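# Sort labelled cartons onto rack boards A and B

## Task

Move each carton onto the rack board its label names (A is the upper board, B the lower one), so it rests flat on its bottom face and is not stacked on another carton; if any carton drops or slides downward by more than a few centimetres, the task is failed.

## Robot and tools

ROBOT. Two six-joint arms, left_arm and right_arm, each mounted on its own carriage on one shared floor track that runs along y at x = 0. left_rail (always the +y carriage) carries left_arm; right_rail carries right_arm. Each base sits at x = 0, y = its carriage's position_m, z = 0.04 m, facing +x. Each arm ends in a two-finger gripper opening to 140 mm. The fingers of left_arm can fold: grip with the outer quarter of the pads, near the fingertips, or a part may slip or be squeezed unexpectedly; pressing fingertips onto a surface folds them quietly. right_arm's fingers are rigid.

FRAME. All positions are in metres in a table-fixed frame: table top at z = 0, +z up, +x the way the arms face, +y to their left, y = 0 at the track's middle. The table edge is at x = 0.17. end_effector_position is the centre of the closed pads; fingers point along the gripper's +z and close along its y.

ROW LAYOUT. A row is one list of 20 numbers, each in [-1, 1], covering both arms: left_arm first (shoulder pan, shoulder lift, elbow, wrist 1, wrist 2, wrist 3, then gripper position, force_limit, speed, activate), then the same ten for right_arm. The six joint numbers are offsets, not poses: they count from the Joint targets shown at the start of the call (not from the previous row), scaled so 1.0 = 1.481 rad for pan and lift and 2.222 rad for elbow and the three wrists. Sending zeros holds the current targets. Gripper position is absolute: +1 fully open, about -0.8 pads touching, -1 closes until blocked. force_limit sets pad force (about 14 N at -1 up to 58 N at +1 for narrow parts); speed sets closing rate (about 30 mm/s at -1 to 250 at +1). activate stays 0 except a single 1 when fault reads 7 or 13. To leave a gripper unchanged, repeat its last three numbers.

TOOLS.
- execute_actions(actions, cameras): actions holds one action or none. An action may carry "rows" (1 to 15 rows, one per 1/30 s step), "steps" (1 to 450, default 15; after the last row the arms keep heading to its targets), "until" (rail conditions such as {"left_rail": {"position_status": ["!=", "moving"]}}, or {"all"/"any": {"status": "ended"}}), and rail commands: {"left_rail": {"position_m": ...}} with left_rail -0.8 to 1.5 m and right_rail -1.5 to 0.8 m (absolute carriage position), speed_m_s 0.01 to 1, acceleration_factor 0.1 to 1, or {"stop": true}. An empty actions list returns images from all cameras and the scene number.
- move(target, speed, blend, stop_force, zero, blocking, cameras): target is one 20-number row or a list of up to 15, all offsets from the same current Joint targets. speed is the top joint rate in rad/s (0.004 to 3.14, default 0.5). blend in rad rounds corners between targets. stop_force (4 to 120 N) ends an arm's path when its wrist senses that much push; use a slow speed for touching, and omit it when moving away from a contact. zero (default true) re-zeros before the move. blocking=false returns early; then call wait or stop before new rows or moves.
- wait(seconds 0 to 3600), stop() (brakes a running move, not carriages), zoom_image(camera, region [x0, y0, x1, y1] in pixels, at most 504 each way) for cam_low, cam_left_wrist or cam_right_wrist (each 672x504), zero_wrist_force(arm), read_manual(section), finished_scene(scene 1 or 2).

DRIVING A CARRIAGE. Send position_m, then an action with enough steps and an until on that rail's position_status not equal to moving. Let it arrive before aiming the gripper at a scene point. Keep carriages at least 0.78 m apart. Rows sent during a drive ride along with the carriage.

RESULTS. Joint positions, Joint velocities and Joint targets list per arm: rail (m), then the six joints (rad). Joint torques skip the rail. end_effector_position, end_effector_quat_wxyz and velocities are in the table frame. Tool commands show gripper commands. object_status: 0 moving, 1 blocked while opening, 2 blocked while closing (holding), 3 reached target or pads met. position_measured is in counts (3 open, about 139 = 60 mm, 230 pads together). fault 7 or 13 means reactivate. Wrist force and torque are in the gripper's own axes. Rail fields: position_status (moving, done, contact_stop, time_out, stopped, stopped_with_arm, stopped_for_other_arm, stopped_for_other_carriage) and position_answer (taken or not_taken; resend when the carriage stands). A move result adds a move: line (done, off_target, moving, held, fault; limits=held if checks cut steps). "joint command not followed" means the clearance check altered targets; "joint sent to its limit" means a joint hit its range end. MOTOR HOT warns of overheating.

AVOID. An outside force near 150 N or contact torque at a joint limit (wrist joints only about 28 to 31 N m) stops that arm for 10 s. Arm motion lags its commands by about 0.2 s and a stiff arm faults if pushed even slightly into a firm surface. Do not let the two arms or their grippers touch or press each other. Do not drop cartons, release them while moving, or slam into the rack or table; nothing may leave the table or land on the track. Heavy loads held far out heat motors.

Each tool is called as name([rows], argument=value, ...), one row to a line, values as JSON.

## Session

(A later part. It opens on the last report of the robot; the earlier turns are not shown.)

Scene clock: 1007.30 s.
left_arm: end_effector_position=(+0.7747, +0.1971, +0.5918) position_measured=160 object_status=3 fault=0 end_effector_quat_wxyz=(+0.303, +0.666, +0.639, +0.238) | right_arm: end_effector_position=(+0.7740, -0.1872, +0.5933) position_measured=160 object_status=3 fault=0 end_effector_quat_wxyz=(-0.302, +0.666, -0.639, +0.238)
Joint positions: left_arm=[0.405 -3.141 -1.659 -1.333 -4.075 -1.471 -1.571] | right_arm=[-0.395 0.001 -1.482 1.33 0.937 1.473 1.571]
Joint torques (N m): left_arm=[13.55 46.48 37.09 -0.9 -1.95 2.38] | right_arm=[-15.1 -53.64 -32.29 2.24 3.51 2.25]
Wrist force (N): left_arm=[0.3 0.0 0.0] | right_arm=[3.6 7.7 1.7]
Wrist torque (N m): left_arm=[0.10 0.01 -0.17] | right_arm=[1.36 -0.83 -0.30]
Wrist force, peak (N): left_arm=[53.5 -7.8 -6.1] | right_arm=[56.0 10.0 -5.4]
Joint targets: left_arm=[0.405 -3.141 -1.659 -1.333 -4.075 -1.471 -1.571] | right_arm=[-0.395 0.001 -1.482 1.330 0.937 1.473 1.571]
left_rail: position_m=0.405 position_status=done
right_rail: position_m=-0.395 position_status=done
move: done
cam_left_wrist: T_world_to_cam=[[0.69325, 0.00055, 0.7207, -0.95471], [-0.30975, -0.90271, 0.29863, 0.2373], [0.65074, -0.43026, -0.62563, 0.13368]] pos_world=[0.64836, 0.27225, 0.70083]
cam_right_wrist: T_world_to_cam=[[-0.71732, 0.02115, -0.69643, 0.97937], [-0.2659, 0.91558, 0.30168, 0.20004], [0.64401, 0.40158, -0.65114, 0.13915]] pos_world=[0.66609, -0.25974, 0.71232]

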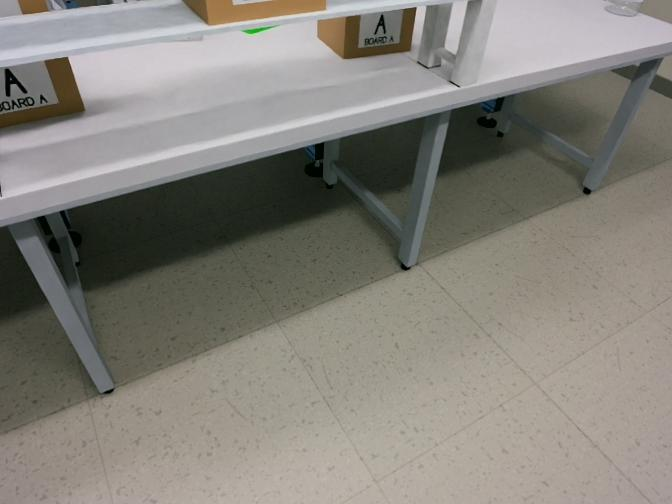

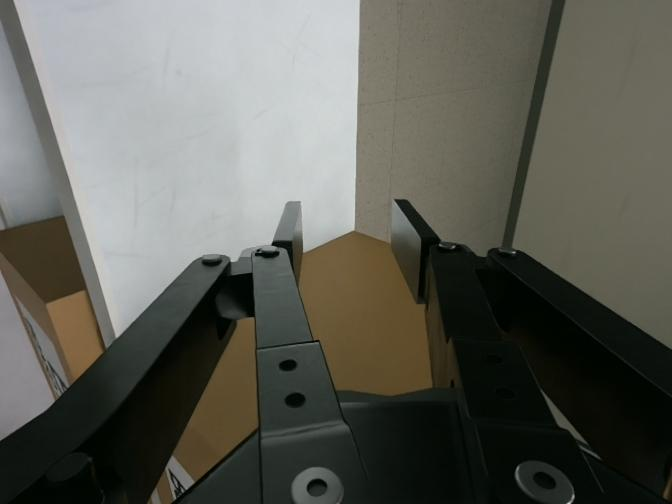

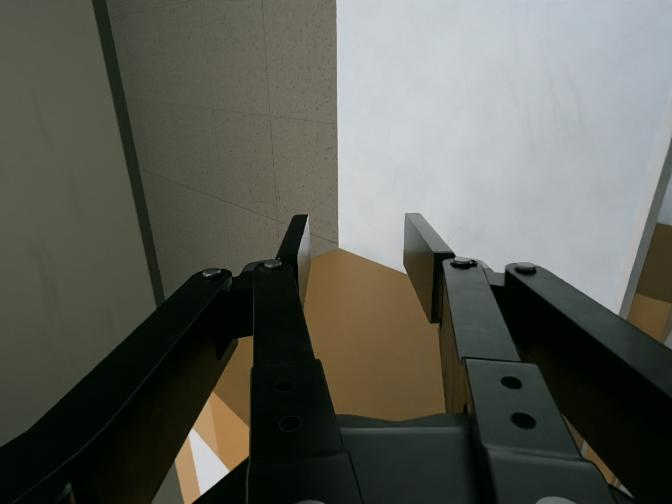

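move(target=[0, 0.1571, -0.01752, -0.08737, 0, 0, -0.25, 0.5, 0.5, 0, 0, -0.1571, 0.01752, 0.08737, 0, 0, -0.25, 0.5, 0.5, 0], speed=0.3)

execute_actions([
  {"left_rail": {"position_m": 0.85, "acceleration_factor": 0.6}, "right_rail": {"position_m": -0.395, "acceleration_factor": 0.6}, "steps": 150, "until": {"all": {"status": "ended"}}},
], cameras=["cam_left_wrist", "cam_right_wrist"])

Scene clock: 1045.13 s.
left_arm: end_effector_position=(+0.6056, +0.1971, +0.6949) position_measured=160 object_status=3 fault=0 end_effector_quat_wxyz=(+0.303, +0.666, +0.639, +0.238) | right_arm: end_effector_position=(+0.6046, -0.1874, +0.6963) position_measured=160 object_status=3 fault=0 end_effector_quat_wxyz=(-0.302, +0.666, -0.639, +0.238)
Joint positions: left_arm=[0.405 -3.141 -1.427 -1.372 -4.269 -1.471 -1.571] | right_arm=[-0.395 0 -1.715 1.369 1.131 1.473 1.571]
Joint torques (N m): left_arm=[5.12 56.38 34.3 -4.19 -0.84 2.01] | right_arm=[-8.94 -42.11 -30.13 4.67 2.15 2.25]
Wrist force (N): left_arm=[0.0 -0.4 -0.1] | right_arm=[3.8 7.5 1.3]
Wrist torque (N m): left_arm=[0.01 0.04 -0.18] | right_arm=[1.31 -0.87 -0.34]
Wrist force, peak (N): left_arm=[0.3 2.5 4.3] | right_arm=[4.3 7.1 4.3]
Joint targets: left_arm=[0.405 -3.141 -1.427 -1.372 -4.269 -1.471 -1.571] | right_arm=[-0.395 0.001 -1.715 1.369 1.132 1.473 1.571]
left_rail: position_m=0.405 position_status=done
right_rail: position_m=-0.395 position_status=done
move: done

Scene clock: 1047.50 s.
left_arm: end_effector_position=(+0.6054, +0.6421, +0.6950) position_measured=160 object_status=3 fault=0 end_effector_quat_wxyz=(+0.303, +0.666, +0.639, +0.238) | right_arm: end_effector_position=(+0.6044, -0.1874, +0.6964) position_measured=160 object_status=3 fault=0 end_effector_quat_wxyz=(-0.302, +0.666, -0.639, +0.238)
Joint positions: left_arm=[0.85 -3.141 -1.427 -1.372 -4.269 -1.471 -1.571] | right_arm=[-0.395 0 -1.715 1.369 1.132 1.473 1.571]
Joint torques (N m): left_arm=[-7.82 51.2 35.55 -2.97 1.57 2.1] | right_arm=[0.91 -40.69 -30.58 4.92 0.34 2.33]
Wrist force (N): left_arm=[-0.3 -0.3 -0.2] | right_arm=[3.7 7.6 1.3]
Wrist torque (N m): left_arm=[0.03 0.12 -0.18] | right_arm=[1.34 -0.86 -0.35]
Wrist force, peak (N): left_arm=[1.1 -0.5 -0.3] | right_arm=[3.9 7.9 1.7]
Joint targets: left_arm=[0.850 -3.141 -1.427 -1.372 -4.269 -1.471 -1.571] | right_arm=[-0.395 0.001 -1.715 1.369 1.132 1.473 1.571]
Tool commands: left_gripper/position=-0.25 left_gripper/force_limit=+0.5 left_gripper/speed=+0.5 left_gripper/activate=+0.0 right_gripper/position=-0.25 right_gripper/force_limit=+0.5 right_gripper/speed=+0.5 right_gripper/activate=+0.0
left_rail: position_m=0.850 position_status=done
right_rail: position_m=-0.395 position_status=done
cam_left_wrist: T_world_to_cam=[[0.69352, 0.00052, 0.72044, -0.91193], [-0.30952, -0.9028, 0.2986, 0.55569], [0.65056, -0.43007, -0.62595, 0.50015]] pos_world=[0.47906, 0.71725, 0.80413]
cam_right_wrist: T_world_to_cam=[[-0.71758, 0.02114, -0.69616, 0.92949], [-0.26566, 0.91566, 0.30164, 0.12383], [0.64382, 0.40139, -0.65144, 0.31591]] pos_world=[0.49649, -0.25984, 0.81552]

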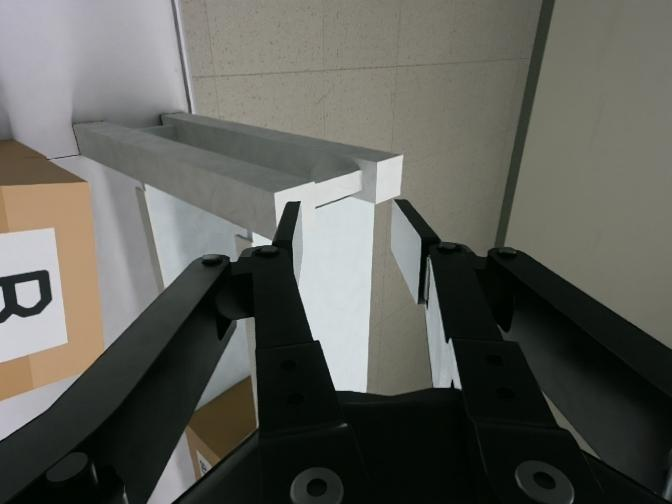

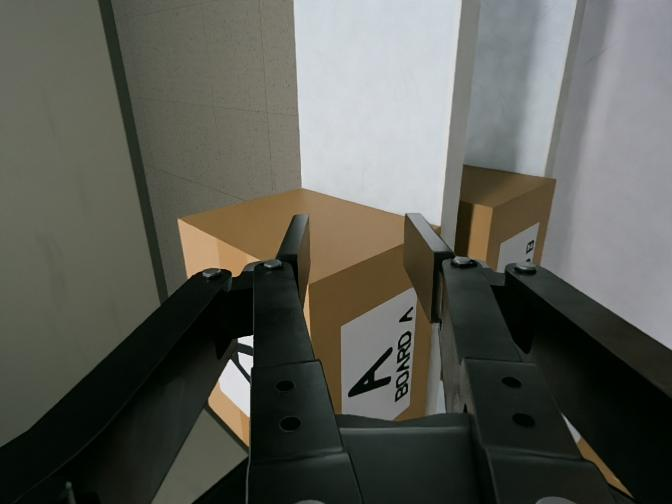

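move(target=[0, -0.04328, -0.47345, 0.50198, 0, 0, -0.25, 0.5, 0.5, 0, 0, 0, 0, 0, 0, 0, -0.25, 0.5, 0.5, 0], speed=0.5)

execute_actions([
  {"left_rail": {"position_m": 0.8, "speed_m_s": 0.04, "acceleration_factor": 0.2}, "steps": 150, "until": {"all": {"status": "ended"}}},
], cameras=["cam_left_wrist", "cam_right_wrist", "cam_low"])

Scene clock: 1075.77 s.
left_arm: end_effector_position=(+0.5152, +0.6421, +0.1081) position_measured=160 object_status=3 fault=0 end_effector_quat_wxyz=(+0.303, +0.666, +0.639, +0.238) | right_arm: end_effector_position=(+0.6044, -0.1874, +0.6964) position_measured=160 object_status=3 fault=0 end_effector_quat_wxyz=(-0.302, +0.666, -0.639, +0.238)
Joint positions: left_arm=[0.85 -3.141 -1.491 -2.424 -3.154 -1.471 -1.571] | right_arm=[-0.395 0.001 -1.715 1.369 1.132 1.473 1.571]
Joint torques (N m): left_arm=[-8.58 6.91 21.95 1.8 1.41 1.85] | right_arm=[8.69 -42.14 -30.12 4.86 -1.94 2.23]
Wrist force (N): left_arm=[0.1 0.2 0.0] | right_arm=[4.0 7.8 1.6]
Wrist torque (N m): left_arm=[0.15 0.04 -0.17] | right_arm=[1.39 -0.91 -0.34]
Wrist force, peak (N): left_arm=[0.3 -5.7 -2.2] | right_arm=[4.0 7.9 1.7]
Joint targets: left_arm=[0.850 -3.141 -1.491 -2.424 -3.154 -1.471 -1.571] | right_arm=[-0.395 0.001 -1.715 1.369 1.132 1.473 1.571]
left_rail: position_m=0.850 position_status=done
right_rail: position_m=-0.395 position_status=done
move: done

Scene clock: 1077.53 s.
left_arm: end_effector_position=(+0.5151, +0.5921, +0.1079) position_measured=160 object_status=3 fault=0 end_effector_quat_wxyz=(+0.303, +0.666, +0.639, +0.238) | right_arm: end_effector_position=(+0.6044, -0.1874, +0.6964) position_measured=160 object_status=3 fault=0 end_effector_quat_wxyz=(-0.302, +0.666, -0.639, +0.238)
Joint positions: left_arm=[0.8 -3.141 -1.491 -2.424 -3.154 -1.471 -1.571] | right_arm=[-0.395 0.001 -1.715 1.369 1.132 1.473 1.571]
Joint torques (N m): left_arm=[-5.89 9.11 32.96 1.43 5.97 1.17] | right_arm=[9.39 -42.03 -31.13 4.72 -2.09 2.16]
Wrist force (N): left_arm=[16.6 0.4 -3.7] | right_arm=[3.7 7.5 1.7]
Wrist torque (N m): left_arm=[0.11 0.53 0.25] | right_arm=[1.32 -0.85 -0.34]
Wrist force, peak (N): left_arm=[21.8 -0.4 -10.8] | right_arm=[4.0 7.9 1.7]
Joint targets: left_arm=[0.800 -3.141 -1.491 -2.424 -3.154 -1.471 -1.571] | right_arm=[-0.395 0.001 -1.715 1.369 1.132 1.473 1.571]
Tool commands: left_gripper/position=-0.25 left_gripper/force_limit=+0.5 left_gripper/speed=+0.5 left_gripper/activate=+0.0 right_gripper/position=-0.25 right_gripper/force_limit=+0.5 right_gripper/speed=+0.5 right_gripper/activate=+0.0
left_rail: position_m=0.800 speed_m_s=0.04 position_status=done
right_rail: position_m=-0.395 position_status=done
cam_left_wrist: T_world_to_cam=[[0.69404, 0.00055, 0.71993, -0.4265], [-0.30926, -0.9028, 0.29883, 0.65773], [0.65012, -0.43005, -0.62641, 0.17022]] pos_world=[0.38876, 0.66725, 0.21713]
cam_right_wrist: T_world_to_cam=[[-0.71756, 0.02108, -0.69618, 0.92948], [-0.26577, 0.91563, 0.30165, 0.12387], [0.6438, 0.40147, -0.65142, 0.31592]] pos_world=[0.49649, -0.25984, 0.81552]

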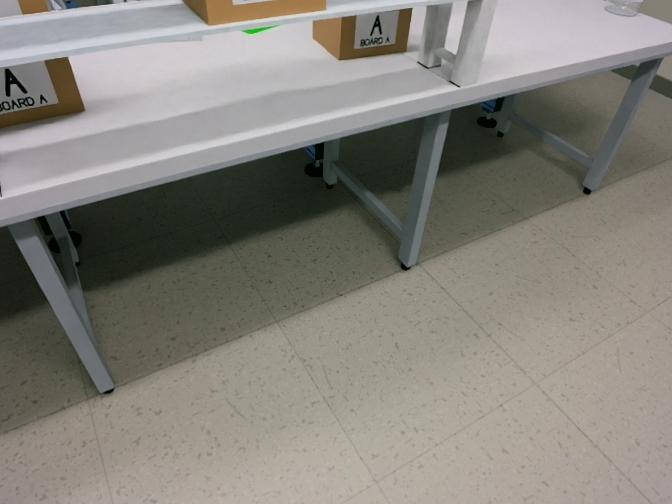

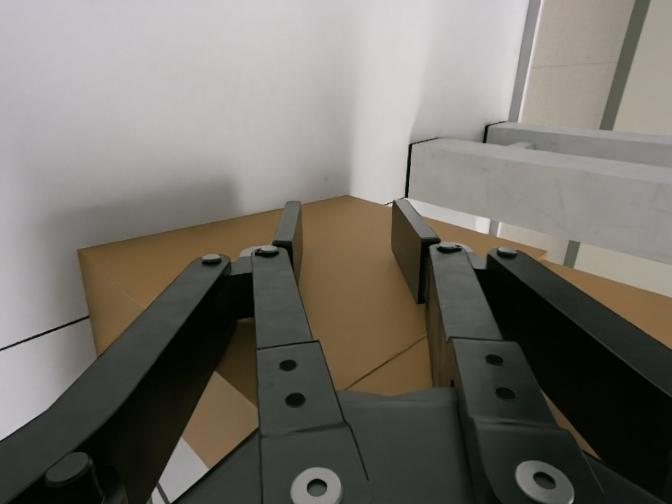

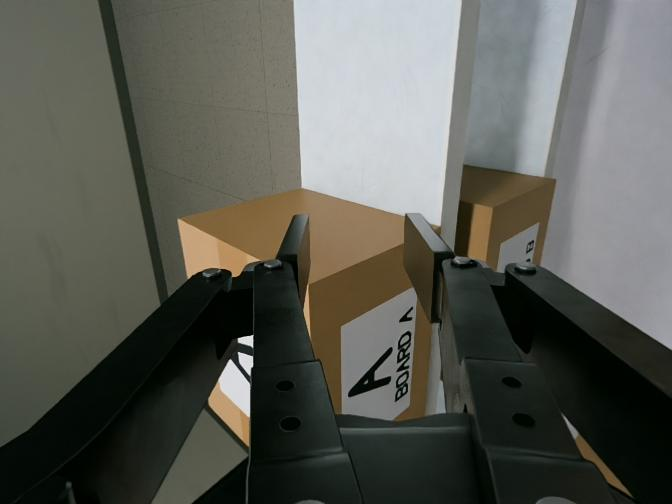

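execute_actions([
  {"left_rail": {"position_m": 0.675, "speed_m_s": 0.05, "acceleration_factor": 0.2}, "steps": 200, "until": {"all": {"status": "ended"}}},
], cameras=["cam_left_wrist", "cam_low"])

Scene clock: 1085.77 s.
left_arm: end_effector_position=(+0.5151, +0.4671, +0.1080) position_measured=160 object_status=3 fault=0 end_effector_quat_wxyz=(+0.303, +0.666, +0.639, +0.238) | right_arm: end_effector_position=(+0.6044, -0.1874, +0.6964) position_measured=160 object_status=3 fault=0 end_effector_quat_wxyz=(-0.302, +0.666, -0.639, +0.238)
Joint positions: left_arm=[0.675 -3.141 -1.491 -2.424 -3.154 -1.471 -1.571] | right_arm=[-0.395 0.001 -1.715 1.369 1.132 1.473 1.571]
Joint torques (N m): left_arm=[0.8 33.86 37.41 1.58 6.02 -1.69] | right_arm=[10.05 -42.47 -30.47 4.49 -2.13 1.87]
Wrist force (N): left_arm=[16.5 -1.0 -2.8] | right_arm=[3.9 8.1 1.6]
Wrist torque (N m): left_arm=[0.10 0.53 0.24] | right_arm=[1.45 -0.90 -0.35]
Wrist force, peak (N): left_arm=[19.4 -0.2 -4.8] | right_arm=[3.9 8.1 1.6]
Joint targets: left_arm=[0.675 -3.141 -1.491 -2.424 -3.154 -1.471 -1.571] | right_arm=[-0.395 0.001 -1.715 1.369 1.132 1.473 1.571]
Tool commands: left_gripper/position=-0.25 left_gripper/force_limit=+0.5 left_gripper/speed=+0.5 left_gripper/activate=+0.0 right_gripper/position=-0.25 right_gripper/force_limit=+0.5 right_gripper/speed=+0.5 right_gripper/activate=+0.0
left_rail: position_m=0.675 speed_m_s=0.05 position_status=done
right_rail: position_m=-0.395 position_status=done
cam_left_wrist: T_world_to_cam=[[0.69402, 0.00049, 0.71995, -0.42646], [-0.30931, -0.9028, 0.29878, 0.54494], [0.65012, -0.43005, -0.62641, 0.1164]] pos_world=[0.38886, 0.54225, 0.21713]
Images, in order (width x height): cam_low 672x504, cam_left_wrist 672x504.

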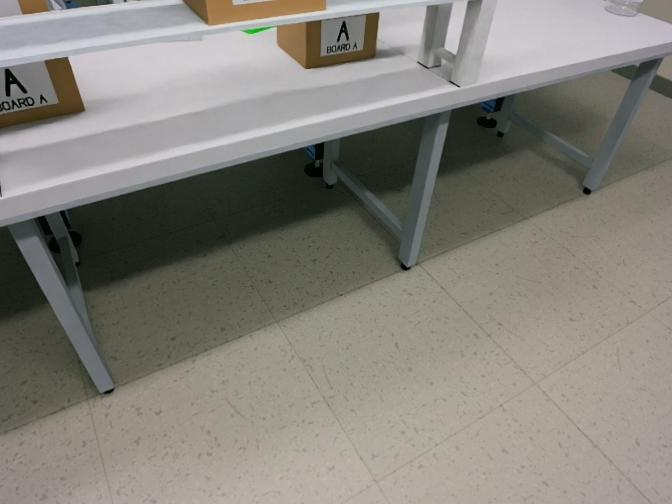

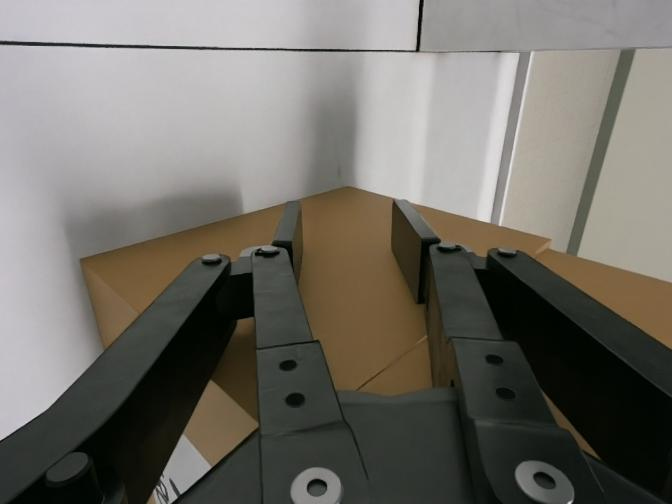

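execute_actions([
  {"left_rail": {"position_m": 0.73, "speed_m_s": 0.5, "acceleration_factor": 0.5}, "steps": 100, "until": {"all": {"status": "ended"}}},
])

move(target=[0, 0.38325, 0.07, -0.12889, 0, 0, -0.25, 0.5, 0.5, 0, 0, -0.33977, 0.4048, -0.37498, 0, 0, -0.25, 0.5, 0.5, 0], speed=0.5)

execute_actions([
  {"right_rail": {"position_m": -0.07, "speed_m_s": 0.5, "acceleration_factor": 0.5}, "steps": 150, "until": {"all": {"status": "ended"}}},
], cameras=["cam_left_wrist", "cam_right_wrist"])

Scene clock: 1100.60 s.
left_arm: end_effector_position=(+0.5151, +0.5220, +0.1080) position_measured=160 object_status=3 fault=0 end_effector_quat_wxyz=(+0.303, +0.666, +0.639, +0.238) | right_arm: end_effector_position=(+0.6044, -0.1874, +0.6964) position_measured=160 object_status=3 fault=0 end_effector_quat_wxyz=(-0.302, +0.666, -0.639, +0.238)
Joint positions: left_arm=[0.73 -3.141 -1.491 -2.424 -3.154 -1.471 -1.571] | right_arm=[-0.395 0.001 -1.715 1.369 1.132 1.473 1.571]
Joint torques (N m): left_arm=[3.1 45.18 28.15 1.86 -1.54 -1.91] | right_arm=[10.05 -42.27 -30.19 4.68 -2.2 2.02]
Wrist force (N): left_arm=[0.2 -0.3 -0.1] | right_arm=[3.8 7.6 1.7]
Wrist torque (N m): left_arm=[0.02 0.00 -0.22] | right_arm=[1.33 -0.87 -0.35]
Wrist force, peak (N): left_arm=[17.2 -0.6 -3.2] | right_arm=[4.1 7.9 1.8]
Joint targets: left_arm=[0.730 -3.141 -1.491 -2.424 -3.154 -1.471 -1.571] | right_arm=[-0.395 0.001 -1.715 1.369 1.132 1.473 1.571]
Tool commands: left_gripper/position=-0.25 left_gripper/force_limit=+0.5 left_gripper/speed=+0.5 left_gripper/activate=+0.0 right_gripper/position=-0.25 right_gripper/force_limit=+0.5 right_gripper/speed=+0.5 right_gripper/activate=+0.0
left_rail: position_m=0.730 speed_m_s=0.50 position_status=done
right_rail: position_m=-0.395 position_status=done

Scene clock: 1103.00 s.
left_arm: end_effector_position=(+0.4788, +0.5220, +0.4524) position_measured=160 object_status=3 fault=0 end_effector_quat_wxyz=(+0.434, +0.598, +0.558, +0.376) | right_arm: end_effector_position=(+0.4788, -0.1874, +0.4524) position_measured=160 object_status=3 fault=0 end_effector_quat_wxyz=(-0.434, +0.598, -0.559, +0.377)
Joint positions: left_arm=[0.73 -3.141 -0.923 -2.268 -3.44 -1.471 -1.571] | right_arm=[-0.395 0.001 -2.218 2.268 0.299 1.473 1.571]
Joint torques (N m): left_arm=[1.7 15.74 61.88 -0.84 -1.48 -2.04] | right_arm=[9.27 -2.53 -33.95 -5.17 -2.08 1.67]
Wrist force (N): left_arm=[0.0 0.1 0.0] | right_arm=[3.3 7.9 1.5]
Wrist torque (N m): left_arm=[0.10 0.09 -0.28] | right_arm=[1.22 -0.83 -0.45]
Wrist force, peak (N): left_arm=[0.3 -1.7 -3.2] | right_arm=[3.4 10.8 0.1]
Joint targets: left_arm=[0.730 -3.141 -0.923 -2.268 -3.440 -1.471 -1.571] | right_arm=[-0.395 0.001 -2.218 2.268 0.298 1.473 1.571]
left_rail: position_m=0.730 speed_m_s=0.50 position_status=done
right_rail: position_m=-0.395 position_status=done
move: done

Scene clock: 1105.23 s.
left_arm: end_effector_position=(+0.4788, +0.5220, +0.4525) position_measured=160 object_status=3 fault=0 end_effector_quat_wxyz=(+0.434, +0.598, +0.558, +0.376) | right_arm: end_effector_position=(+0.4788, +0.1375, +0.4523) position_measured=160 object_status=3 fault=0 end_effector_quat_wxyz=(-0.434, +0.598, -0.559, +0.377)
Joint positions: left_arm=[0.73 -3.141 -0.923 -2.268 -3.44 -1.471 -1.571] | right_arm=[-0.07 0.001 -2.218 2.268 0.298 1.473 1.571]
Joint torques (N m): left_arm=[4.89 15.84 62.06 -1.07 -1.37 -1.76] | right_arm=[10.27 -1.78 -37.17 -3.68 -2.09 1.94]
Wrist force (N): left_arm=[0.0 0.0 -0.1] | right_arm=[3.4 7.7 1.5]
Wrist torque (N m): left_arm=[0.10 0.09 -0.28] | right_arm=[1.17 -0.83 -0.44]
Wrist force, peak (N): left_arm=[0.4 0.2 -0.5] | right_arm=[4.3 8.0 1.4]
Joint targets: left_arm=[0.730 -3.141 -0.923 -2.268 -3.440 -1.471 -1.571] | right_arm=[-0.070 0.001 -2.218 2.268 0.298 1.473 1.571]
Tool commands: left_gripper/position=-0.25 left_gripper/force_limit=+0.5 left_gripper/speed=+0.5 left_gripper/activate=+0.0 right_gripper/position=-0.25 right_gripper/force_limit=+0.5 right_gripper/speed=+0.5 right_gripper/activate=+0.0
left_rail: position_m=0.730 speed_m_s=0.50 position_status=done
right_rail: position_m=-0.070 speed_m_s=0.50 position_status=done
cam_left_wrist: T_world_to_cam=[[0.32422, 0.00046, 0.94598, -0.5745], [-0.40669, -0.9028, 0.13983, 0.59888], [0.8541, -0.43005, -0.29252, 0.1307]] pos_world=[0.31819, 0.59715, 0.49796]
cam_right_wrist: T_world_to_cam=[[-0.35543, 0.02136, -0.93446, 0.59689], [-0.36846, 0.91558, 0.16108, -0.02061], [0.85901, 0.40157, -0.31756, -0.14676]] pos_world=[0.33062, 0.06506, 0.51449]

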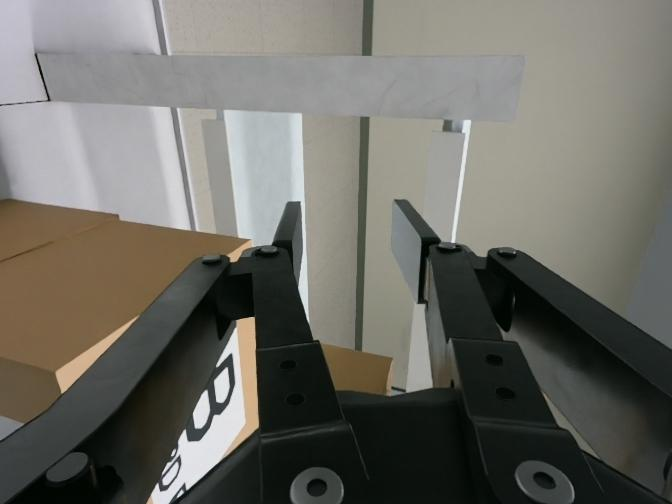

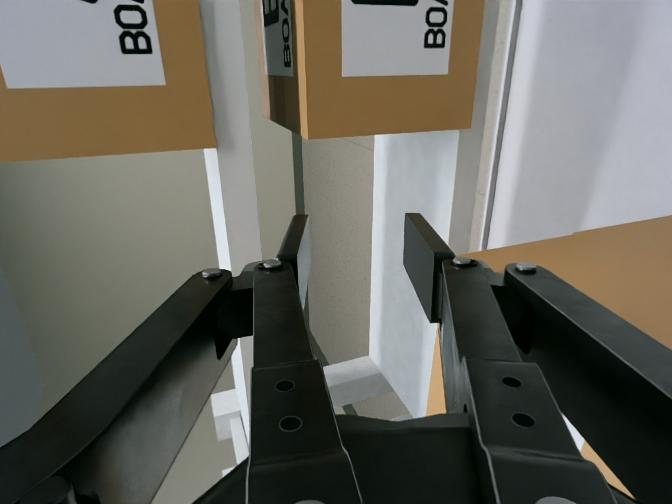

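move(target=[0, -0.08539, -0.13783, 0.19474, 0, 0, -0.25, 0.5, 0.5, 0, 0, 0.08539, 0.13783, -0.19474, 0, 0, -0.25, 0.5, 0.5, 0], speed=0.35)

move(target=[0, 0, 0, 0, 0.13, 0, -0.25, 0.5, 0.5, 0, 0, 0, 0, 0, -0.13, 0, -0.25, 0.5, 0.5, 0], speed=0.05, stop_force=40, cameras=["cam_left_wrist", "cam_right_wrist"])

Scene clock: 1123.00 s.
left_arm: end_effector_position=(+0.4788, +0.5220, +0.2585) position_measured=160 object_status=3 fault=0 end_effector_quat_wxyz=(+0.434, +0.598, +0.558, +0.376) | right_arm: end_effector_position=(+0.4788, +0.1376, +0.2584) position_measured=160 object_status=3 fault=0 end_effector_quat_wxyz=(-0.434, +0.598, -0.559, +0.377)
Joint positions: left_arm=[0.73 -3.141 -1.049 -2.574 -3.008 -1.471 -1.571] | right_arm=[-0.07 0.001 -2.092 2.575 -0.134 1.473 1.571]
Joint torques (N m): left_arm=[1.6 -22.04 33.92 5.3 -1.28 -1.74] | right_arm=[10.06 13.51 -31.43 -4.83 -1.93 1.62]
Wrist force (N): left_arm=[0.3 0.1 0.2] | right_arm=[3.8 8.0 1.9]
Wrist torque (N m): left_arm=[0.13 0.04 -0.27] | right_arm=[1.25 -0.93 -0.41]
Wrist force, peak (N): left_arm=[-0.1 1.9 -1.2] | right_arm=[3.8 9.6 1.8]
Joint targets: left_arm=[0.730 -3.141 -1.050 -2.575 -3.008 -1.471 -1.571] | right_arm=[-0.070 0.001 -2.092 2.575 -0.134 1.473 1.571]
left_rail: position_m=0.730 speed_m_s=0.50 position_status=done
right_rail: position_m=-0.070 speed_m_s=0.50 position_status=done
move: done

Scene clock: 1127.87 s.
left_arm: end_effector_position=(+0.4675, +0.4602, +0.2625) position_measured=160 object_status=3 fault=0 end_effector_quat_wxyz=(+0.484, +0.631, +0.516, +0.319) | right_arm: end_effector_position=(+0.4675, +0.1995, +0.2624) position_measured=160 object_status=3 fault=0 end_effector_quat_wxyz=(-0.484, +0.631, -0.516, +0.320)
Joint positions: left_arm=[0.73 -3.141 -1.05 -2.575 -3.007 -1.286 -1.571] | right_arm=[-0.07 0.001 -2.092 2.575 -0.134 1.288 1.571]
Joint torques (N m): left_arm=[-31.38 -19.69 41.83 3.93 7.79 -1.65] | right_arm=[9.39 14.23 -30.56 -4.16 -6.48 1.92]
Wrist force (N): left_arm=[40.4 -5.5 -10.9] | right_arm=[45.2 9.5 -7.3]
Wrist torque (N m): left_arm=[0.26 1.36 0.13] | right_arm=[1.18 0.07 -0.20]
Wrist force, peak (N): left_arm=[49.3 -5.7 -12.2] | right_arm=[52.8 10.5 -8.3]
Joint targets: left_arm=[0.730 -3.141 -1.050 -2.575 -3.007 -1.286 -1.571] | right_arm=[-0.070 0.001 -2.092 2.575 -0.134 1.288 1.571]
left_rail: position_m=0.730 speed_m_s=0.50 position_status=done
right_rail: position_m=-0.070 speed_m_s=0.50 position_status=done
move: contact (left_arm, right_arm); left_arm: the wrist 2 is farthest, 0.103 rad from its target; right_arm: the wrist 2 is farthest, 0.104 rad from its target
cam_left_wrist: T_world_to_cam=[[0.32469, 0.0038, 0.94581, -0.39281], [-0.55623, -0.80802, 0.19419, 0.577], [0.76497, -0.58914, -0.26025, 0.16456]] pos_world=[0.3226, 0.56467, 0.3023]
cam_right_wrist: T_world_to_cam=[[-0.35897, 0.01816, -0.93317, 0.41604], [-0.52075, 0.82583, 0.21639, 0.02364], [0.77457, 0.56363, -0.28699, -0.22319]] pos_world=[0.33453, 0.09872, 0.31907]

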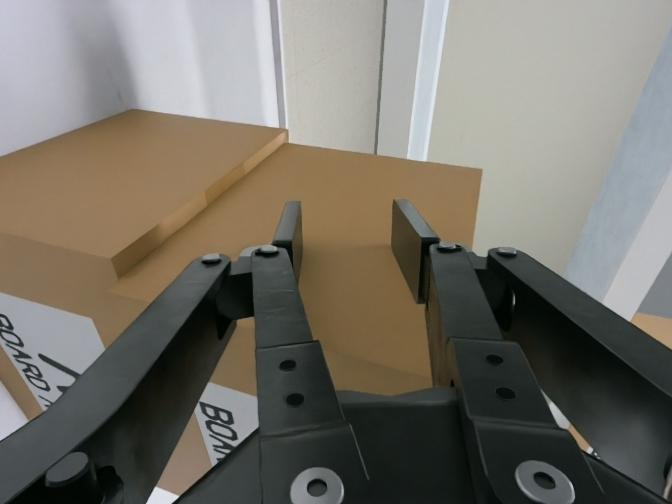

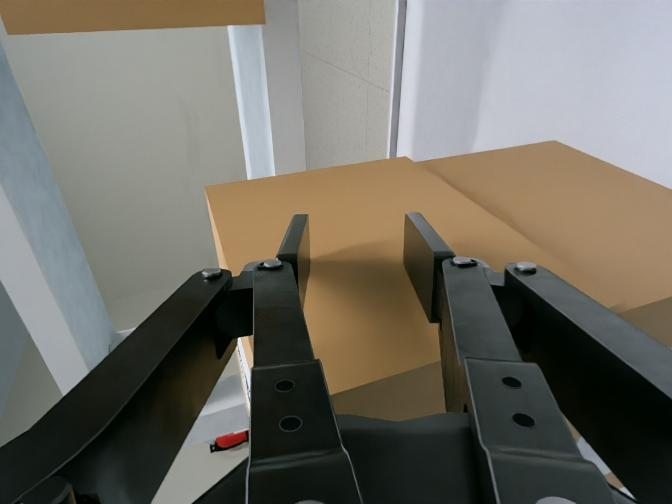

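move([
  [0, 0, 0, 0, -0.035, 0, -0.25, 0.5, 0.5, 0, 0, 0, 0, 0, 0.035, 0, -0.25, 0.5, 0.5, 0],
  [0, -0.04061, 0.0115, 0.01556, -0.035, 0, -0.25, 0.5, 0.5, 0, 0, 0.04061, -0.0115, -0.01556, 0.035, 0, -0.25, 0.5, 0.5, 0],
], speed=0.15)

move(target=[0, 0, 0, 0, 0.06, 0, -0.25, 0.5, 0.5, 0, 0, 0, 0, 0, -0.06, 0, -0.25, 0.5, 0.5, 0], speed=0.05, stop_force=42)

Scene clock: 1153.67 s.
left_arm: end_effector_position=(+0.4965, +0.4858, +0.2604) position_measured=160 object_status=3 fault=0 end_effector_quat_wxyz=(+0.464, +0.618, +0.534, +0.343) | right_arm: end_effector_position=(+0.4965, +0.1738, +0.2602) position_measured=160 object_status=3 fault=0 end_effector_quat_wxyz=(-0.463, +0.618, -0.534, +0.344)
Joint positions: left_arm=[0.73 -3.141 -1.11 -2.549 -2.973 -1.363 -1.571] | right_arm=[-0.07 0.001 -2.032 2.549 -0.169 1.365 1.571]
Joint torques (N m): left_arm=[11.58 -17.64 55.31 4.93 -1.96 -1.8] | right_arm=[7.73 13.2 -45.26 -4.82 3.4 1.75]
Wrist force (N): left_arm=[0.3 -0.1 -0.3] | right_arm=[0.2 8.7 0.7]
Wrist torque (N m): left_arm=[0.07 0.05 -0.28] | right_arm=[1.43 -0.10 -0.40]
Wrist force, peak (N): left_arm=[41.0 -5.4 -11.0] | right_arm=[45.6 9.8 -7.3]
Joint targets: left_arm=[0.730 -3.141 -1.110 -2.549 -2.973 -1.363 -1.571] | right_arm=[-0.070 0.001 -2.032 2.549 -0.169 1.365 1.571]
left_rail: position_m=0.730 speed_m_s=0.50 position_status=done
right_rail: position_m=-0.070 speed_m_s=0.50 position_status=done
move: done

Scene clock: 1156.50 s.
left_arm: end_effector_position=(+0.4905, +0.4599, +0.2626) position_measured=160 object_status=3 fault=0 end_effector_quat_wxyz=(+0.484, +0.631, +0.516, +0.319) | right_arm: end_effector_position=(+0.4905, +0.1997, +0.2624) position_measured=160 object_status=3 fault=0 end_effector_quat_wxyz=(-0.484, +0.631, -0.516, +0.320)
Joint positions: left_arm=[0.73 -3.141 -1.11 -2.549 -2.973 -1.285 -1.571] | right_arm=[-0.07 0 -2.032 2.549 -0.169 1.287 1.571]
Joint torques (N m): left_arm=[-37.84 -14.01 55.63 4.18 8.23 -1.95] | right_arm=[18.34 8.24 -44.87 -4.53 -6.59 1.93]
Wrist force (N): left_arm=[43.9 -3.8 -13.2] | right_arm=[43.3 12.0 -9.1]
Wrist torque (N m): left_arm=[0.24 1.49 0.12] | right_arm=[1.49 0.82 -0.19]
Wrist force, peak (N): left_arm=[50.8 -4.0 -12.8] | right_arm=[51.8 12.9 -10.3]
Joint targets: left_arm=[0.730 -3.141 -1.110 -2.549 -2.973 -1.285 -1.571] | right_arm=[-0.070 0.001 -2.032 2.549 -0.169 1.287 1.571]
left_rail: position_m=0.730 speed_m_s=0.50 position_status=done
right_rail: position_m=-0.070 speed_m_s=0.50 position_status=done
move: contact (left_arm, right_arm); left_arm: the wrist 2 is farthest, 0.055 rad from its target; right_arm: the wrist 2 is farthest, 0.056 rad from its target

move([
  [0, 0.02004, 0.07828, -0.09164, 0, 0, -0.25, 0.5, 0.5, 0, 0, -0.02004, -0.07828, 0.09164, 0, 0, -0.25, 0.5, 0.5, 0],
  [0, -0.11402, 0.12874, -0.05275, 0, 0, -0.25, 0.5, 0.5, 0, 0, 0.11402, -0.12874, 0.05275, 0, 0, -0.25, 0.5, 0.5, 0],
  [0, -0.23555, 0.19069, -0.03369, 0, 0, -0.25, 0.5, 0.5, 0, 0, 0.23555, -0.19069, 0.03369, 0, 0, -0.25, 0.5, 0.5, 0],
], speed=0.15, blend=[0.03, 0.03, 0], cameras=["cam_left_wrist", "cam_right_wrist"])

Scene clock: 1182.30 s.
left_arm: end_effector_position=(+0.7141, +0.4600, +0.3606) position_measured=160 object_status=3 fault=0 end_effector_quat_wxyz=(+0.484, +0.631, +0.516, +0.319) | right_arm: end_effector_position=(+0.7141, +0.1998, +0.3604) position_measured=160 object_status=3 fault=0 end_effector_quat_wxyz=(-0.484, +0.631, -0.516, +0.320)
Joint positions: left_arm=[0.73 -3.141 -1.458 -2.126 -3.048 -1.285 -1.571] | right_arm=[-0.07 0.001 -1.683 2.126 -0.094 1.287 1.571]
Joint torques (N m): left_arm=[-19.47 23.04 68.78 8.72 10.43 -1.35] | right_arm=[27.82 -24.53 -48.8 -7.31 -10.61 1.63]
Wrist force (N): left_arm=[37.6 -10.6 -7.2] | right_arm=[38.1 15.8 -6.0]
Wrist torque (N m): left_arm=[0.39 1.32 0.12] | right_arm=[1.46 0.73 -0.31]
Wrist force, peak (N): left_arm=[44.9 -4.2 -12.0] | right_arm=[44.0 16.7 -8.0]
Joint targets: left_arm=[0.730 -3.141 -1.459 -2.125 -3.048 -1.285 -1.571] | right_arm=[-0.070 0.001 -1.683 2.125 -0.094 1.287 1.571]
left_rail: position_m=0.730 speed_m_s=0.50 position_status=done
right_rail: position_m=-0.070 speed_m_s=0.50 position_status=done
move: done
cam_left_wrist: T_world_to_cam=[[0.32477, 0.00385, 0.94578, -0.56576], [-0.55675, -0.80759, 0.19447, 0.69512], [0.76456, -0.58973, -0.26014, 0.0019]] pos_world=[0.5693, 0.56467, 0.4004]
cam_right_wrist: T_world_to_cam=[[-0.3591, 0.01817, -0.93312, 0.5961], [-0.5211, 0.82555, 0.21661, 0.13087], [0.77428, 0.56403, -0.28699, -0.38613]] pos_world=[0.58122, 0.09892, 0.41707]

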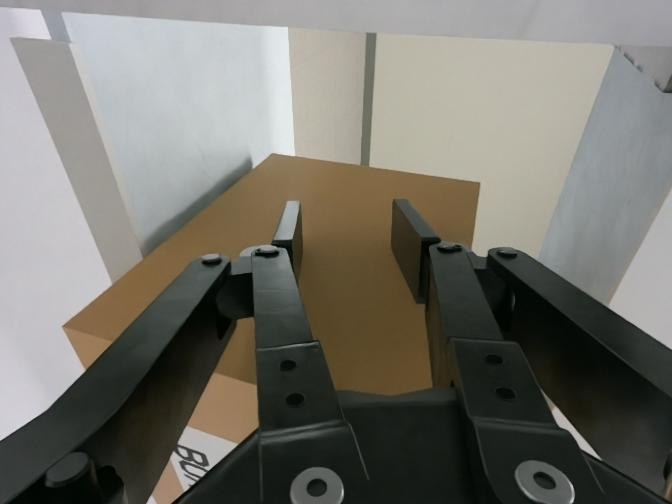

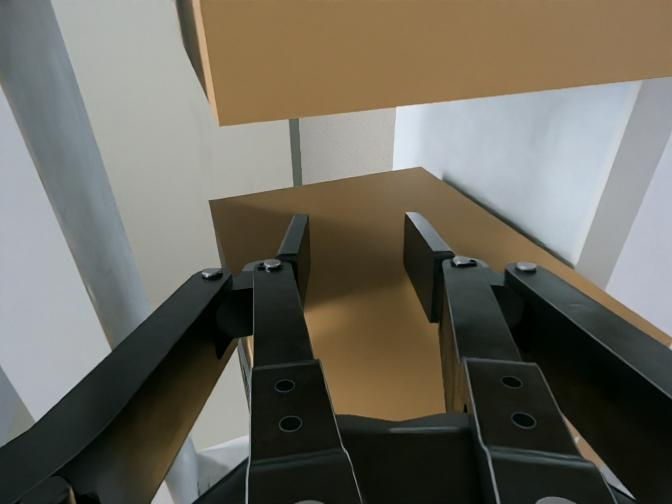

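move(target=[0, -0.0212, -0.01861, 0.03273, 0, 0, -0.25, 0.5, 0.5, 0, 0, 0.0212, 0.01861, -0.03273, 0, 0, -0.25, 0.5, 0.5, 0], speed=0.02, stop_force=8)

move(target=[0, 0, 0, 0, -0.06, 0, -0.25, 0.5, 0.5, 0, 0, 0, 0, 0, 0.06, 0, -0.25, 0.5, 0.5, 0], speed=0.1, cameras=["cam_left_wrist", "cam_right_wrist"])

Scene clock: 1191.80 s.
left_arm: end_effector_position=(+0.7145, +0.4600, +0.3505) position_measured=160 object_status=3 fault=0 end_effector_quat_wxyz=(+0.484, +0.631, +0.516, +0.319) | right_arm: end_effector_position=(+0.7145, +0.1998, +0.3502) position_measured=160 object_status=3 fault=0 end_effector_quat_wxyz=(-0.484, +0.631, -0.516, +0.320)
Joint positions: left_arm=[0.73 -3.141 -1.468 -2.137 -3.027 -1.285 -1.571] | right_arm=[-0.07 0.001 -1.674 2.137 -0.115 1.287 1.571]
Joint torques (N m): left_arm=[-16.31 63.43 61.54 0.46 11.81 -1.58] | right_arm=[23.09 -47.72 -46.47 1.51 -14.72 1.77]
Wrist force (N): left_arm=[36.5 -5.5 -8.4] | right_arm=[39.0 10.2 -8.4]
Wrist torque (N m): left_arm=[0.28 1.32 0.03] | right_arm=[1.36 0.65 -0.14]
Wrist force, peak (N): left_arm=[37.7 -10.8 -7.3] | right_arm=[39.7 13.5 -7.0]
Joint targets: left_arm=[0.730 -3.141 -1.468 -2.137 -3.027 -1.285 -1.571] | right_arm=[-0.070 0.001 -1.674 2.137 -0.115 1.287 1.571]
left_rail: position_m=0.730 speed_m_s=0.50 position_status=done
right_rail: position_m=-0.070 speed_m_s=0.50 position_status=done
move: contact (left_arm, right_arm); left_arm: the wrist 1 is farthest, 0.051 rad from its target; right_arm: the wrist 1 is farthest, 0.051 rad from its target

Scene clock: 1193.57 s.
left_arm: end_effector_position=(+0.7238, +0.5042, +0.3472) position_measured=160 object_status=3 fault=0 end_effector_quat_wxyz=(+0.449, +0.608, +0.547, +0.360) | right_arm: end_effector_position=(+0.7237, +0.1555, +0.3469) position_measured=160 object_status=3 fault=0 end_effector_quat_wxyz=(-0.448, +0.608, -0.547, +0.361)
Joint positions: left_arm=[0.73 -3.141 -1.468 -2.137 -3.027 -1.418 -1.571] | right_arm=[-0.07 0.001 -1.674 2.137 -0.115 1.42 1.571]
Joint torques (N m): left_arm=[-2.5 37.34 34.67 3.33 -2.01 -1.74] | right_arm=[-16.46 -41.15 -43.32 -1.13 3.59 1.65]
Wrist force (N): left_arm=[0.2 0.1 -0.2] | right_arm=[-4.8 7.1 2.6]
Wrist torque (N m): left_arm=[0.09 0.04 -0.28] | right_arm=[1.04 0.94 -0.42]
Wrist force, peak (N): left_arm=[36.7 -5.8 -8.6] | right_arm=[38.8 10.4 -8.0]
Joint targets: left_arm=[0.730 -3.141 -1.468 -2.137 -3.027 -1.418 -1.571] | right_arm=[-0.070 0.001 -1.674 2.137 -0.115 1.421 1.571]
left_rail: position_m=0.730 speed_m_s=0.50 position_status=done
right_rail: position_m=-0.070 speed_m_s=0.50 position_status=done
move: done
cam_left_wrist: T_world_to_cam=[[0.32424, 0.00146, 0.94598, -0.55482], [-0.45116, -0.87871, 0.15599, 0.71158], [0.83146, -0.47736, -0.28425, -0.07968]] pos_world=[0.56718, 0.58805, 0.3912]
cam_right_wrist: T_world_to_cam=[[-0.35646, 0.02046, -0.93409, 0.58586], [-0.41343, 0.8931, 0.17733, 0.10053], [0.83786, 0.44939, -0.3099, -0.39266]] pos_world=[0.5794, 0.07468, 0.40773]

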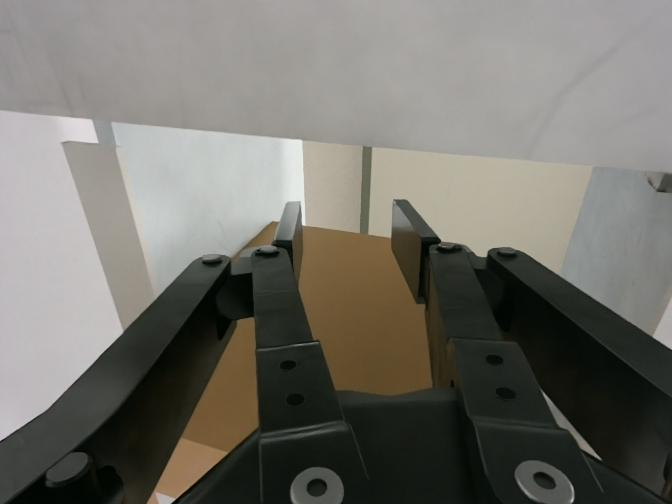

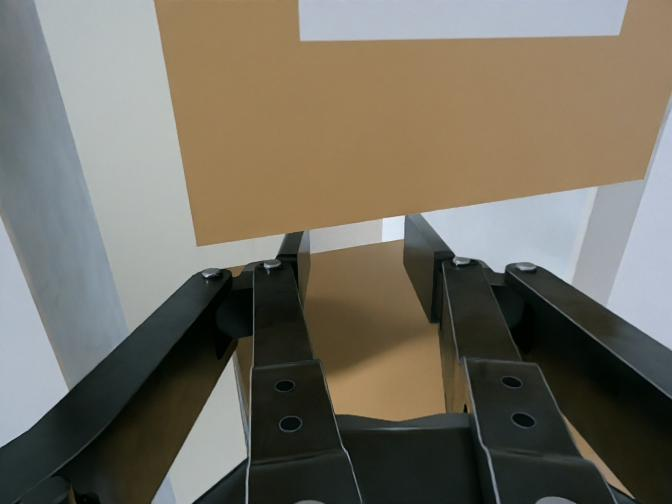

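move([
  [0, 0.20217, -0.09884, -0.03639, 0, 0, -0.25, 0.5, 0.5, 0, 0, -0.20217, 0.09884, 0.03639, 0, 0, -0.25, 0.5, 0.5, 0],
  [0, 0.13259, -0.10631, 0.01746, 0.09415, 0, -1, 0.5, 0.5, 0, 0, -0.13259, 0.10631, -0.01746, -0.09415, 0, -1, 0.5, 0.5, 0],
], speed=0.3)

move(target=[0, -0.09546, 0.0458, 0.01783, 0, 0, -1, 0.5, 0.5, 0, 0, 0.09546, -0.0458, -0.01783, 0, 0, -1, 0.5, 0.5, 0], speed=0.06, stop_force=30, cameras=["cam_left_wrist", "cam_right_wrist"])

Scene clock: 1220.47 s.
left_arm: end_effector_position=(+0.5783, +0.4355, +0.3089) position_measured=235 object_status=3 fault=0 end_effector_quat_wxyz=(+0.503, +0.643, +0.497, +0.295) | right_arm: end_effector_position=(+0.5783, +0.2242, +0.3086) position_measured=234 object_status=3 fault=0 end_effector_quat_wxyz=(-0.503, +0.642, -0.497, +0.295)
Joint positions: left_arm=[0.73 -3.141 -1.271 -2.373 -2.988 -1.209 -1.571] | right_arm=[-0.07 0 -1.87 2.374 -0.154 1.211 1.571]
Joint torques (N m): left_arm=[6.02 -3.05 35.07 4.59 2.8 -1.77] | right_arm=[7 -4.22 -29.74 -5.13 -3.61 1.69]
Wrist force (N): left_arm=[0.1 -0.2 -0.3] | right_arm=[-5.1 7.2 2.8]
Wrist torque (N m): left_arm=[0.06 0.10 -0.29] | right_arm=[1.05 1.07 -0.45]
Wrist force, peak (N): left_arm=[0.1 -2.2 -1.4] | right_arm=[-5.1 7.6 3.3]
Joint targets: left_arm=[0.730 -3.141 -1.271 -2.373 -2.988 -1.209 -1.571] | right_arm=[-0.070 0.001 -1.870 2.374 -0.154 1.211 1.571]
left_rail: position_m=0.730 speed_m_s=0.50 position_status=done
right_rail: position_m=-0.070 speed_m_s=0.50 position_status=done
move: done

Scene clock: 1223.77 s.
left_arm: end_effector_position=(+0.6513, +0.4355, +0.3089) position_measured=235 object_status=3 fault=0 end_effector_quat_wxyz=(+0.503, +0.643, +0.497, +0.294) | right_arm: end_effector_position=(+0.6513, +0.2243, +0.3086) position_measured=234 object_status=3 fault=0 end_effector_quat_wxyz=(-0.503, +0.642, -0.497, +0.295)
Joint positions: left_arm=[0.73 -3.141 -1.413 -2.272 -2.948 -1.209 -1.571] | right_arm=[-0.07 0.001 -1.729 2.272 -0.194 1.211 1.571]
Joint torques (N m): left_arm=[0.53 5.34 55.89 4.66 2.11 -1.47] | right_arm=[10.07 -13.5 -44.9 -5.32 -1.55 1.66]
Wrist force (N): left_arm=[-0.8 1.0 -3.9] | right_arm=[-6.2 6.2 -1.0]
Wrist torque (N m): left_arm=[0.03 0.03 -0.28] | right_arm=[1.07 1.08 -0.46]
Wrist force, peak (N): left_arm=[-1.1 1.2 -4.4] | right_arm=[-4.9 9.3 1.6]
Joint targets: left_arm=[0.730 -3.141 -1.413 -2.272 -2.948 -1.209 -1.571] | right_arm=[-0.070 0.001 -1.729 2.272 -0.194 1.211 1.571]
left_rail: position_m=0.730 speed_m_s=0.50 position_status=done
right_rail: position_m=-0.070 speed_m_s=0.50 position_status=done
move: done
cam_left_wrist: T_world_to_cam=[[0.32588, 0.00517, 0.9454, -0.49753], [-0.61249, -0.7606, 0.21529, 0.65979], [0.72018, -0.6492, -0.2447, 0.07208]] pos_world=[0.51434, 0.5512, 0.34596]
cam_right_wrist: T_world_to_cam=[[-0.36112, 0.01672, -0.93237, 0.52618], [-0.57817, 0.78046, 0.23793, 0.12986], [0.73165, 0.62499, -0.27217, -0.35657]] pos_world=[0.52598, 0.1127, 0.36265]

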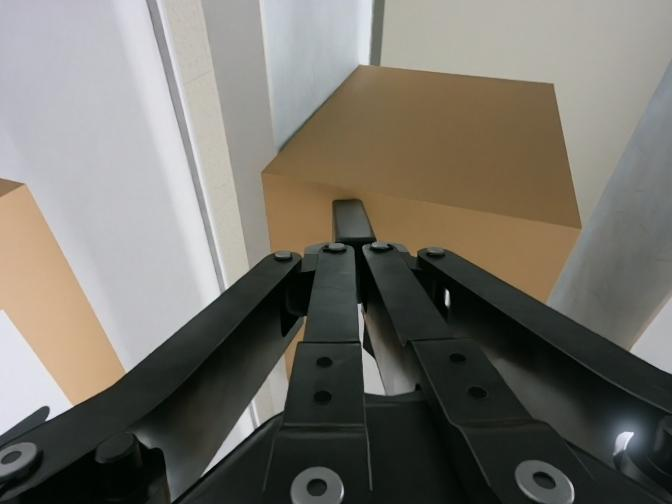

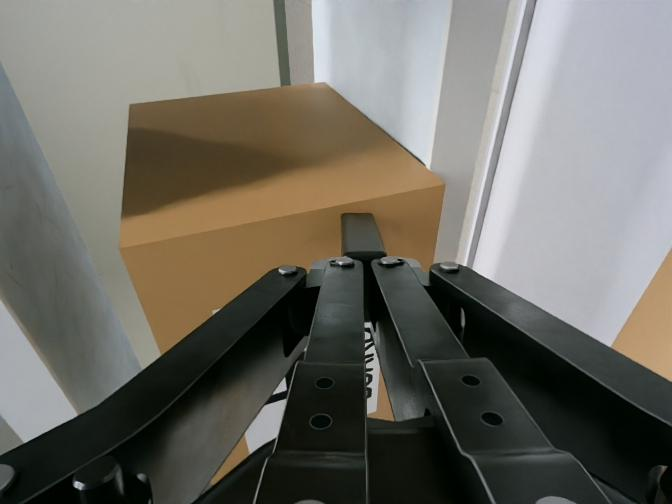

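move([
  [0, 0.11053, 0.05835, -0.32842, -0.11692, 0, -1, 0.5, 0.5, 0, 0, -0.11053, -0.05835, 0.32842, 0.11692, 0, -1, 0.5, 0.5, 0],
  [0, 0.11053, 0.05835, -0.32842, -0.11692, 0, -0.25, 0.5, 0.5, 0, 0, -0.11053, -0.05835, 0.32842, 0.11692, 0, -0.25, 0.5, 0.5, 0],
  [0, -0.053, -0.06838, -0.09269, -0.11692, 0, -0.25, 0.5, 0.5, 0, 0, 0.053, 0.06838, 0.09269, 0.11692, 0, -0.25, 0.5, 0.5, 0],
], speed=0.4, cameras=["cam_left_wrist", "cam_right_wrist"])

Scene clock: 1241.57 s.
left_arm: end_effector_position=(+0.5151, +0.5213, +0.1080) position_measured=160 object_status=3 fault=0 end_effector_quat_wxyz=(+0.304, +0.666, +0.639, +0.237) | right_arm: end_effector_position=(+0.5149, +0.1383, +0.1078) position_measured=160 object_status=3 fault=0 end_effector_quat_wxyz=(-0.303, +0.666, -0.639, +0.237)
Joint positions: left_arm=[0.73 -3.141 -1.491 -2.423 -3.154 -1.469 -1.571] | right_arm=[-0.07 0.001 -1.65 2.424 0.012 1.471 1.571]
Joint torques (N m): left_arm=[-12.83 5.48 23.43 1.94 -1.2 -1.91] | right_arm=[2.72 -13.26 -18.79 -2.04 1.9 1.48]
Wrist force (N): left_arm=[-0.1 0.0 -0.3] | right_arm=[-4.4 6.8 2.3]
Wrist torque (N m): left_arm=[0.08 0.07 -0.22] | right_arm=[1.12 0.97 -0.23]
Wrist force, peak (N): left_arm=[-0.9 1.3 -4.5] | right_arm=[-6.3 7.6 2.3]
Joint targets: left_arm=[0.730 -3.141 -1.491 -2.424 -3.154 -1.469 -1.571] | right_arm=[-0.070 0.001 -1.650 2.424 0.012 1.471 1.571]
left_rail: position_m=0.730 speed_m_s=0.50 position_status=done
right_rail: position_m=-0.070 speed_m_s=0.50 position_status=done
move: done
cam_left_wrist: T_world_to_cam=[[0.69443, 0.00073, 0.71956, -0.42684], [-0.3105, -0.9018, 0.30057, 0.59377], [0.64912, -0.43215, -0.62601, 0.14131]] pos_world=[0.38905, 0.59685, 0.21713]
cam_right_wrist: T_world_to_cam=[[-0.71783, 0.02113, -0.6959, 0.44868], [-0.26696, 0.91479, 0.30314, -0.01991], [0.643, 0.40338, -0.65102, -0.14063]] pos_world=[0.40719, 0.06547, 0.22672]

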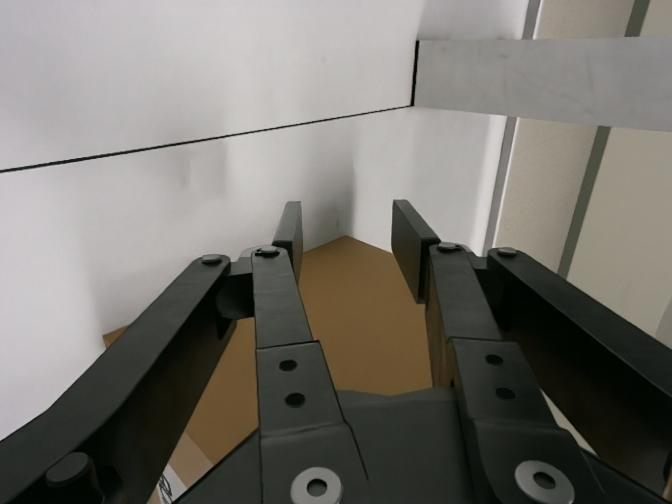

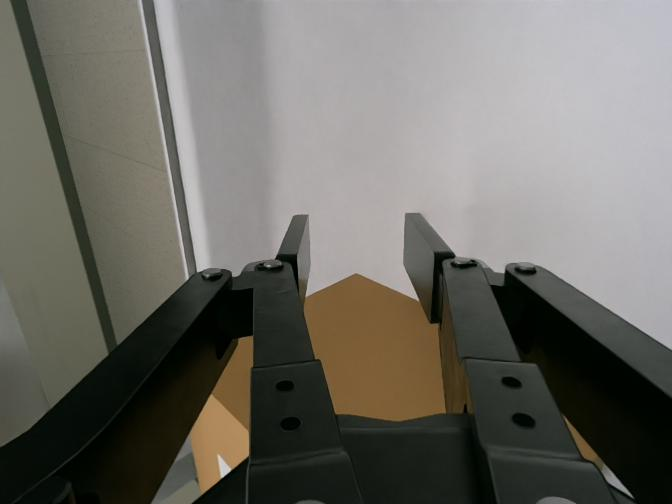

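move(target=[0, 0, 0, 0, 0.12, 0, -0.25, 0.5, 0.5, 0, 0, 0, 0, 0, -0.12, 0, -0.25, 0.5, 0.5, 0], speed=0.06, stop_force=58)

Scene clock: 1253.03 s.
left_arm: end_effector_position=(+0.5063, +0.4590, +0.1166) position_measured=160 object_status=3 fault=0 end_effector_quat_wxyz=(+0.362, +0.685, +0.608, +0.173) | right_arm: end_effector_position=(+0.5063, +0.2006, +0.1163) position_measured=160 object_status=3 fault=0 end_effector_quat_wxyz=(-0.361, +0.685, -0.608, +0.174)
Joint positions: left_arm=[0.73 -3.141 -1.491 -2.424 -3.154 -1.281 -1.571] | right_arm=[-0.07 0 -1.65 2.424 0.012 1.284 1.571]
Joint torques (N m): left_arm=[-44.68 13.72 31.46 1.8 11.29 -1.61] | right_arm=[43.25 -18.5 -23.95 -1.66 -10.7 1.27]
Wrist force (N): left_arm=[56.7 -5.9 -14.2] | right_arm=[55.9 9.0 -8.6]
Wrist torque (N m): left_arm=[0.17 1.90 0.10] | right_arm=[1.04 2.37 -0.23]
Wrist force, peak (N): left_arm=[68.1 -8.1 -14.0] | right_arm=[65.4 10.4 -8.9]
Joint targets: left_arm=[0.730 -3.141 -1.491 -2.424 -3.154 -1.281 -1.571] | right_arm=[-0.070 0.000 -1.650 2.424 0.012 1.284 1.571]
left_rail: position_m=0.730 speed_m_s=0.50 position_status=done
right_rail: position_m=-0.070 speed_m_s=0.50 position_status=done
move: contact (left_arm, right_arm); left_arm: the wrist 2 is farthest, 0.079 rad from its target; right_arm: the wrist 2 is farthest, 0.080 rad from its target


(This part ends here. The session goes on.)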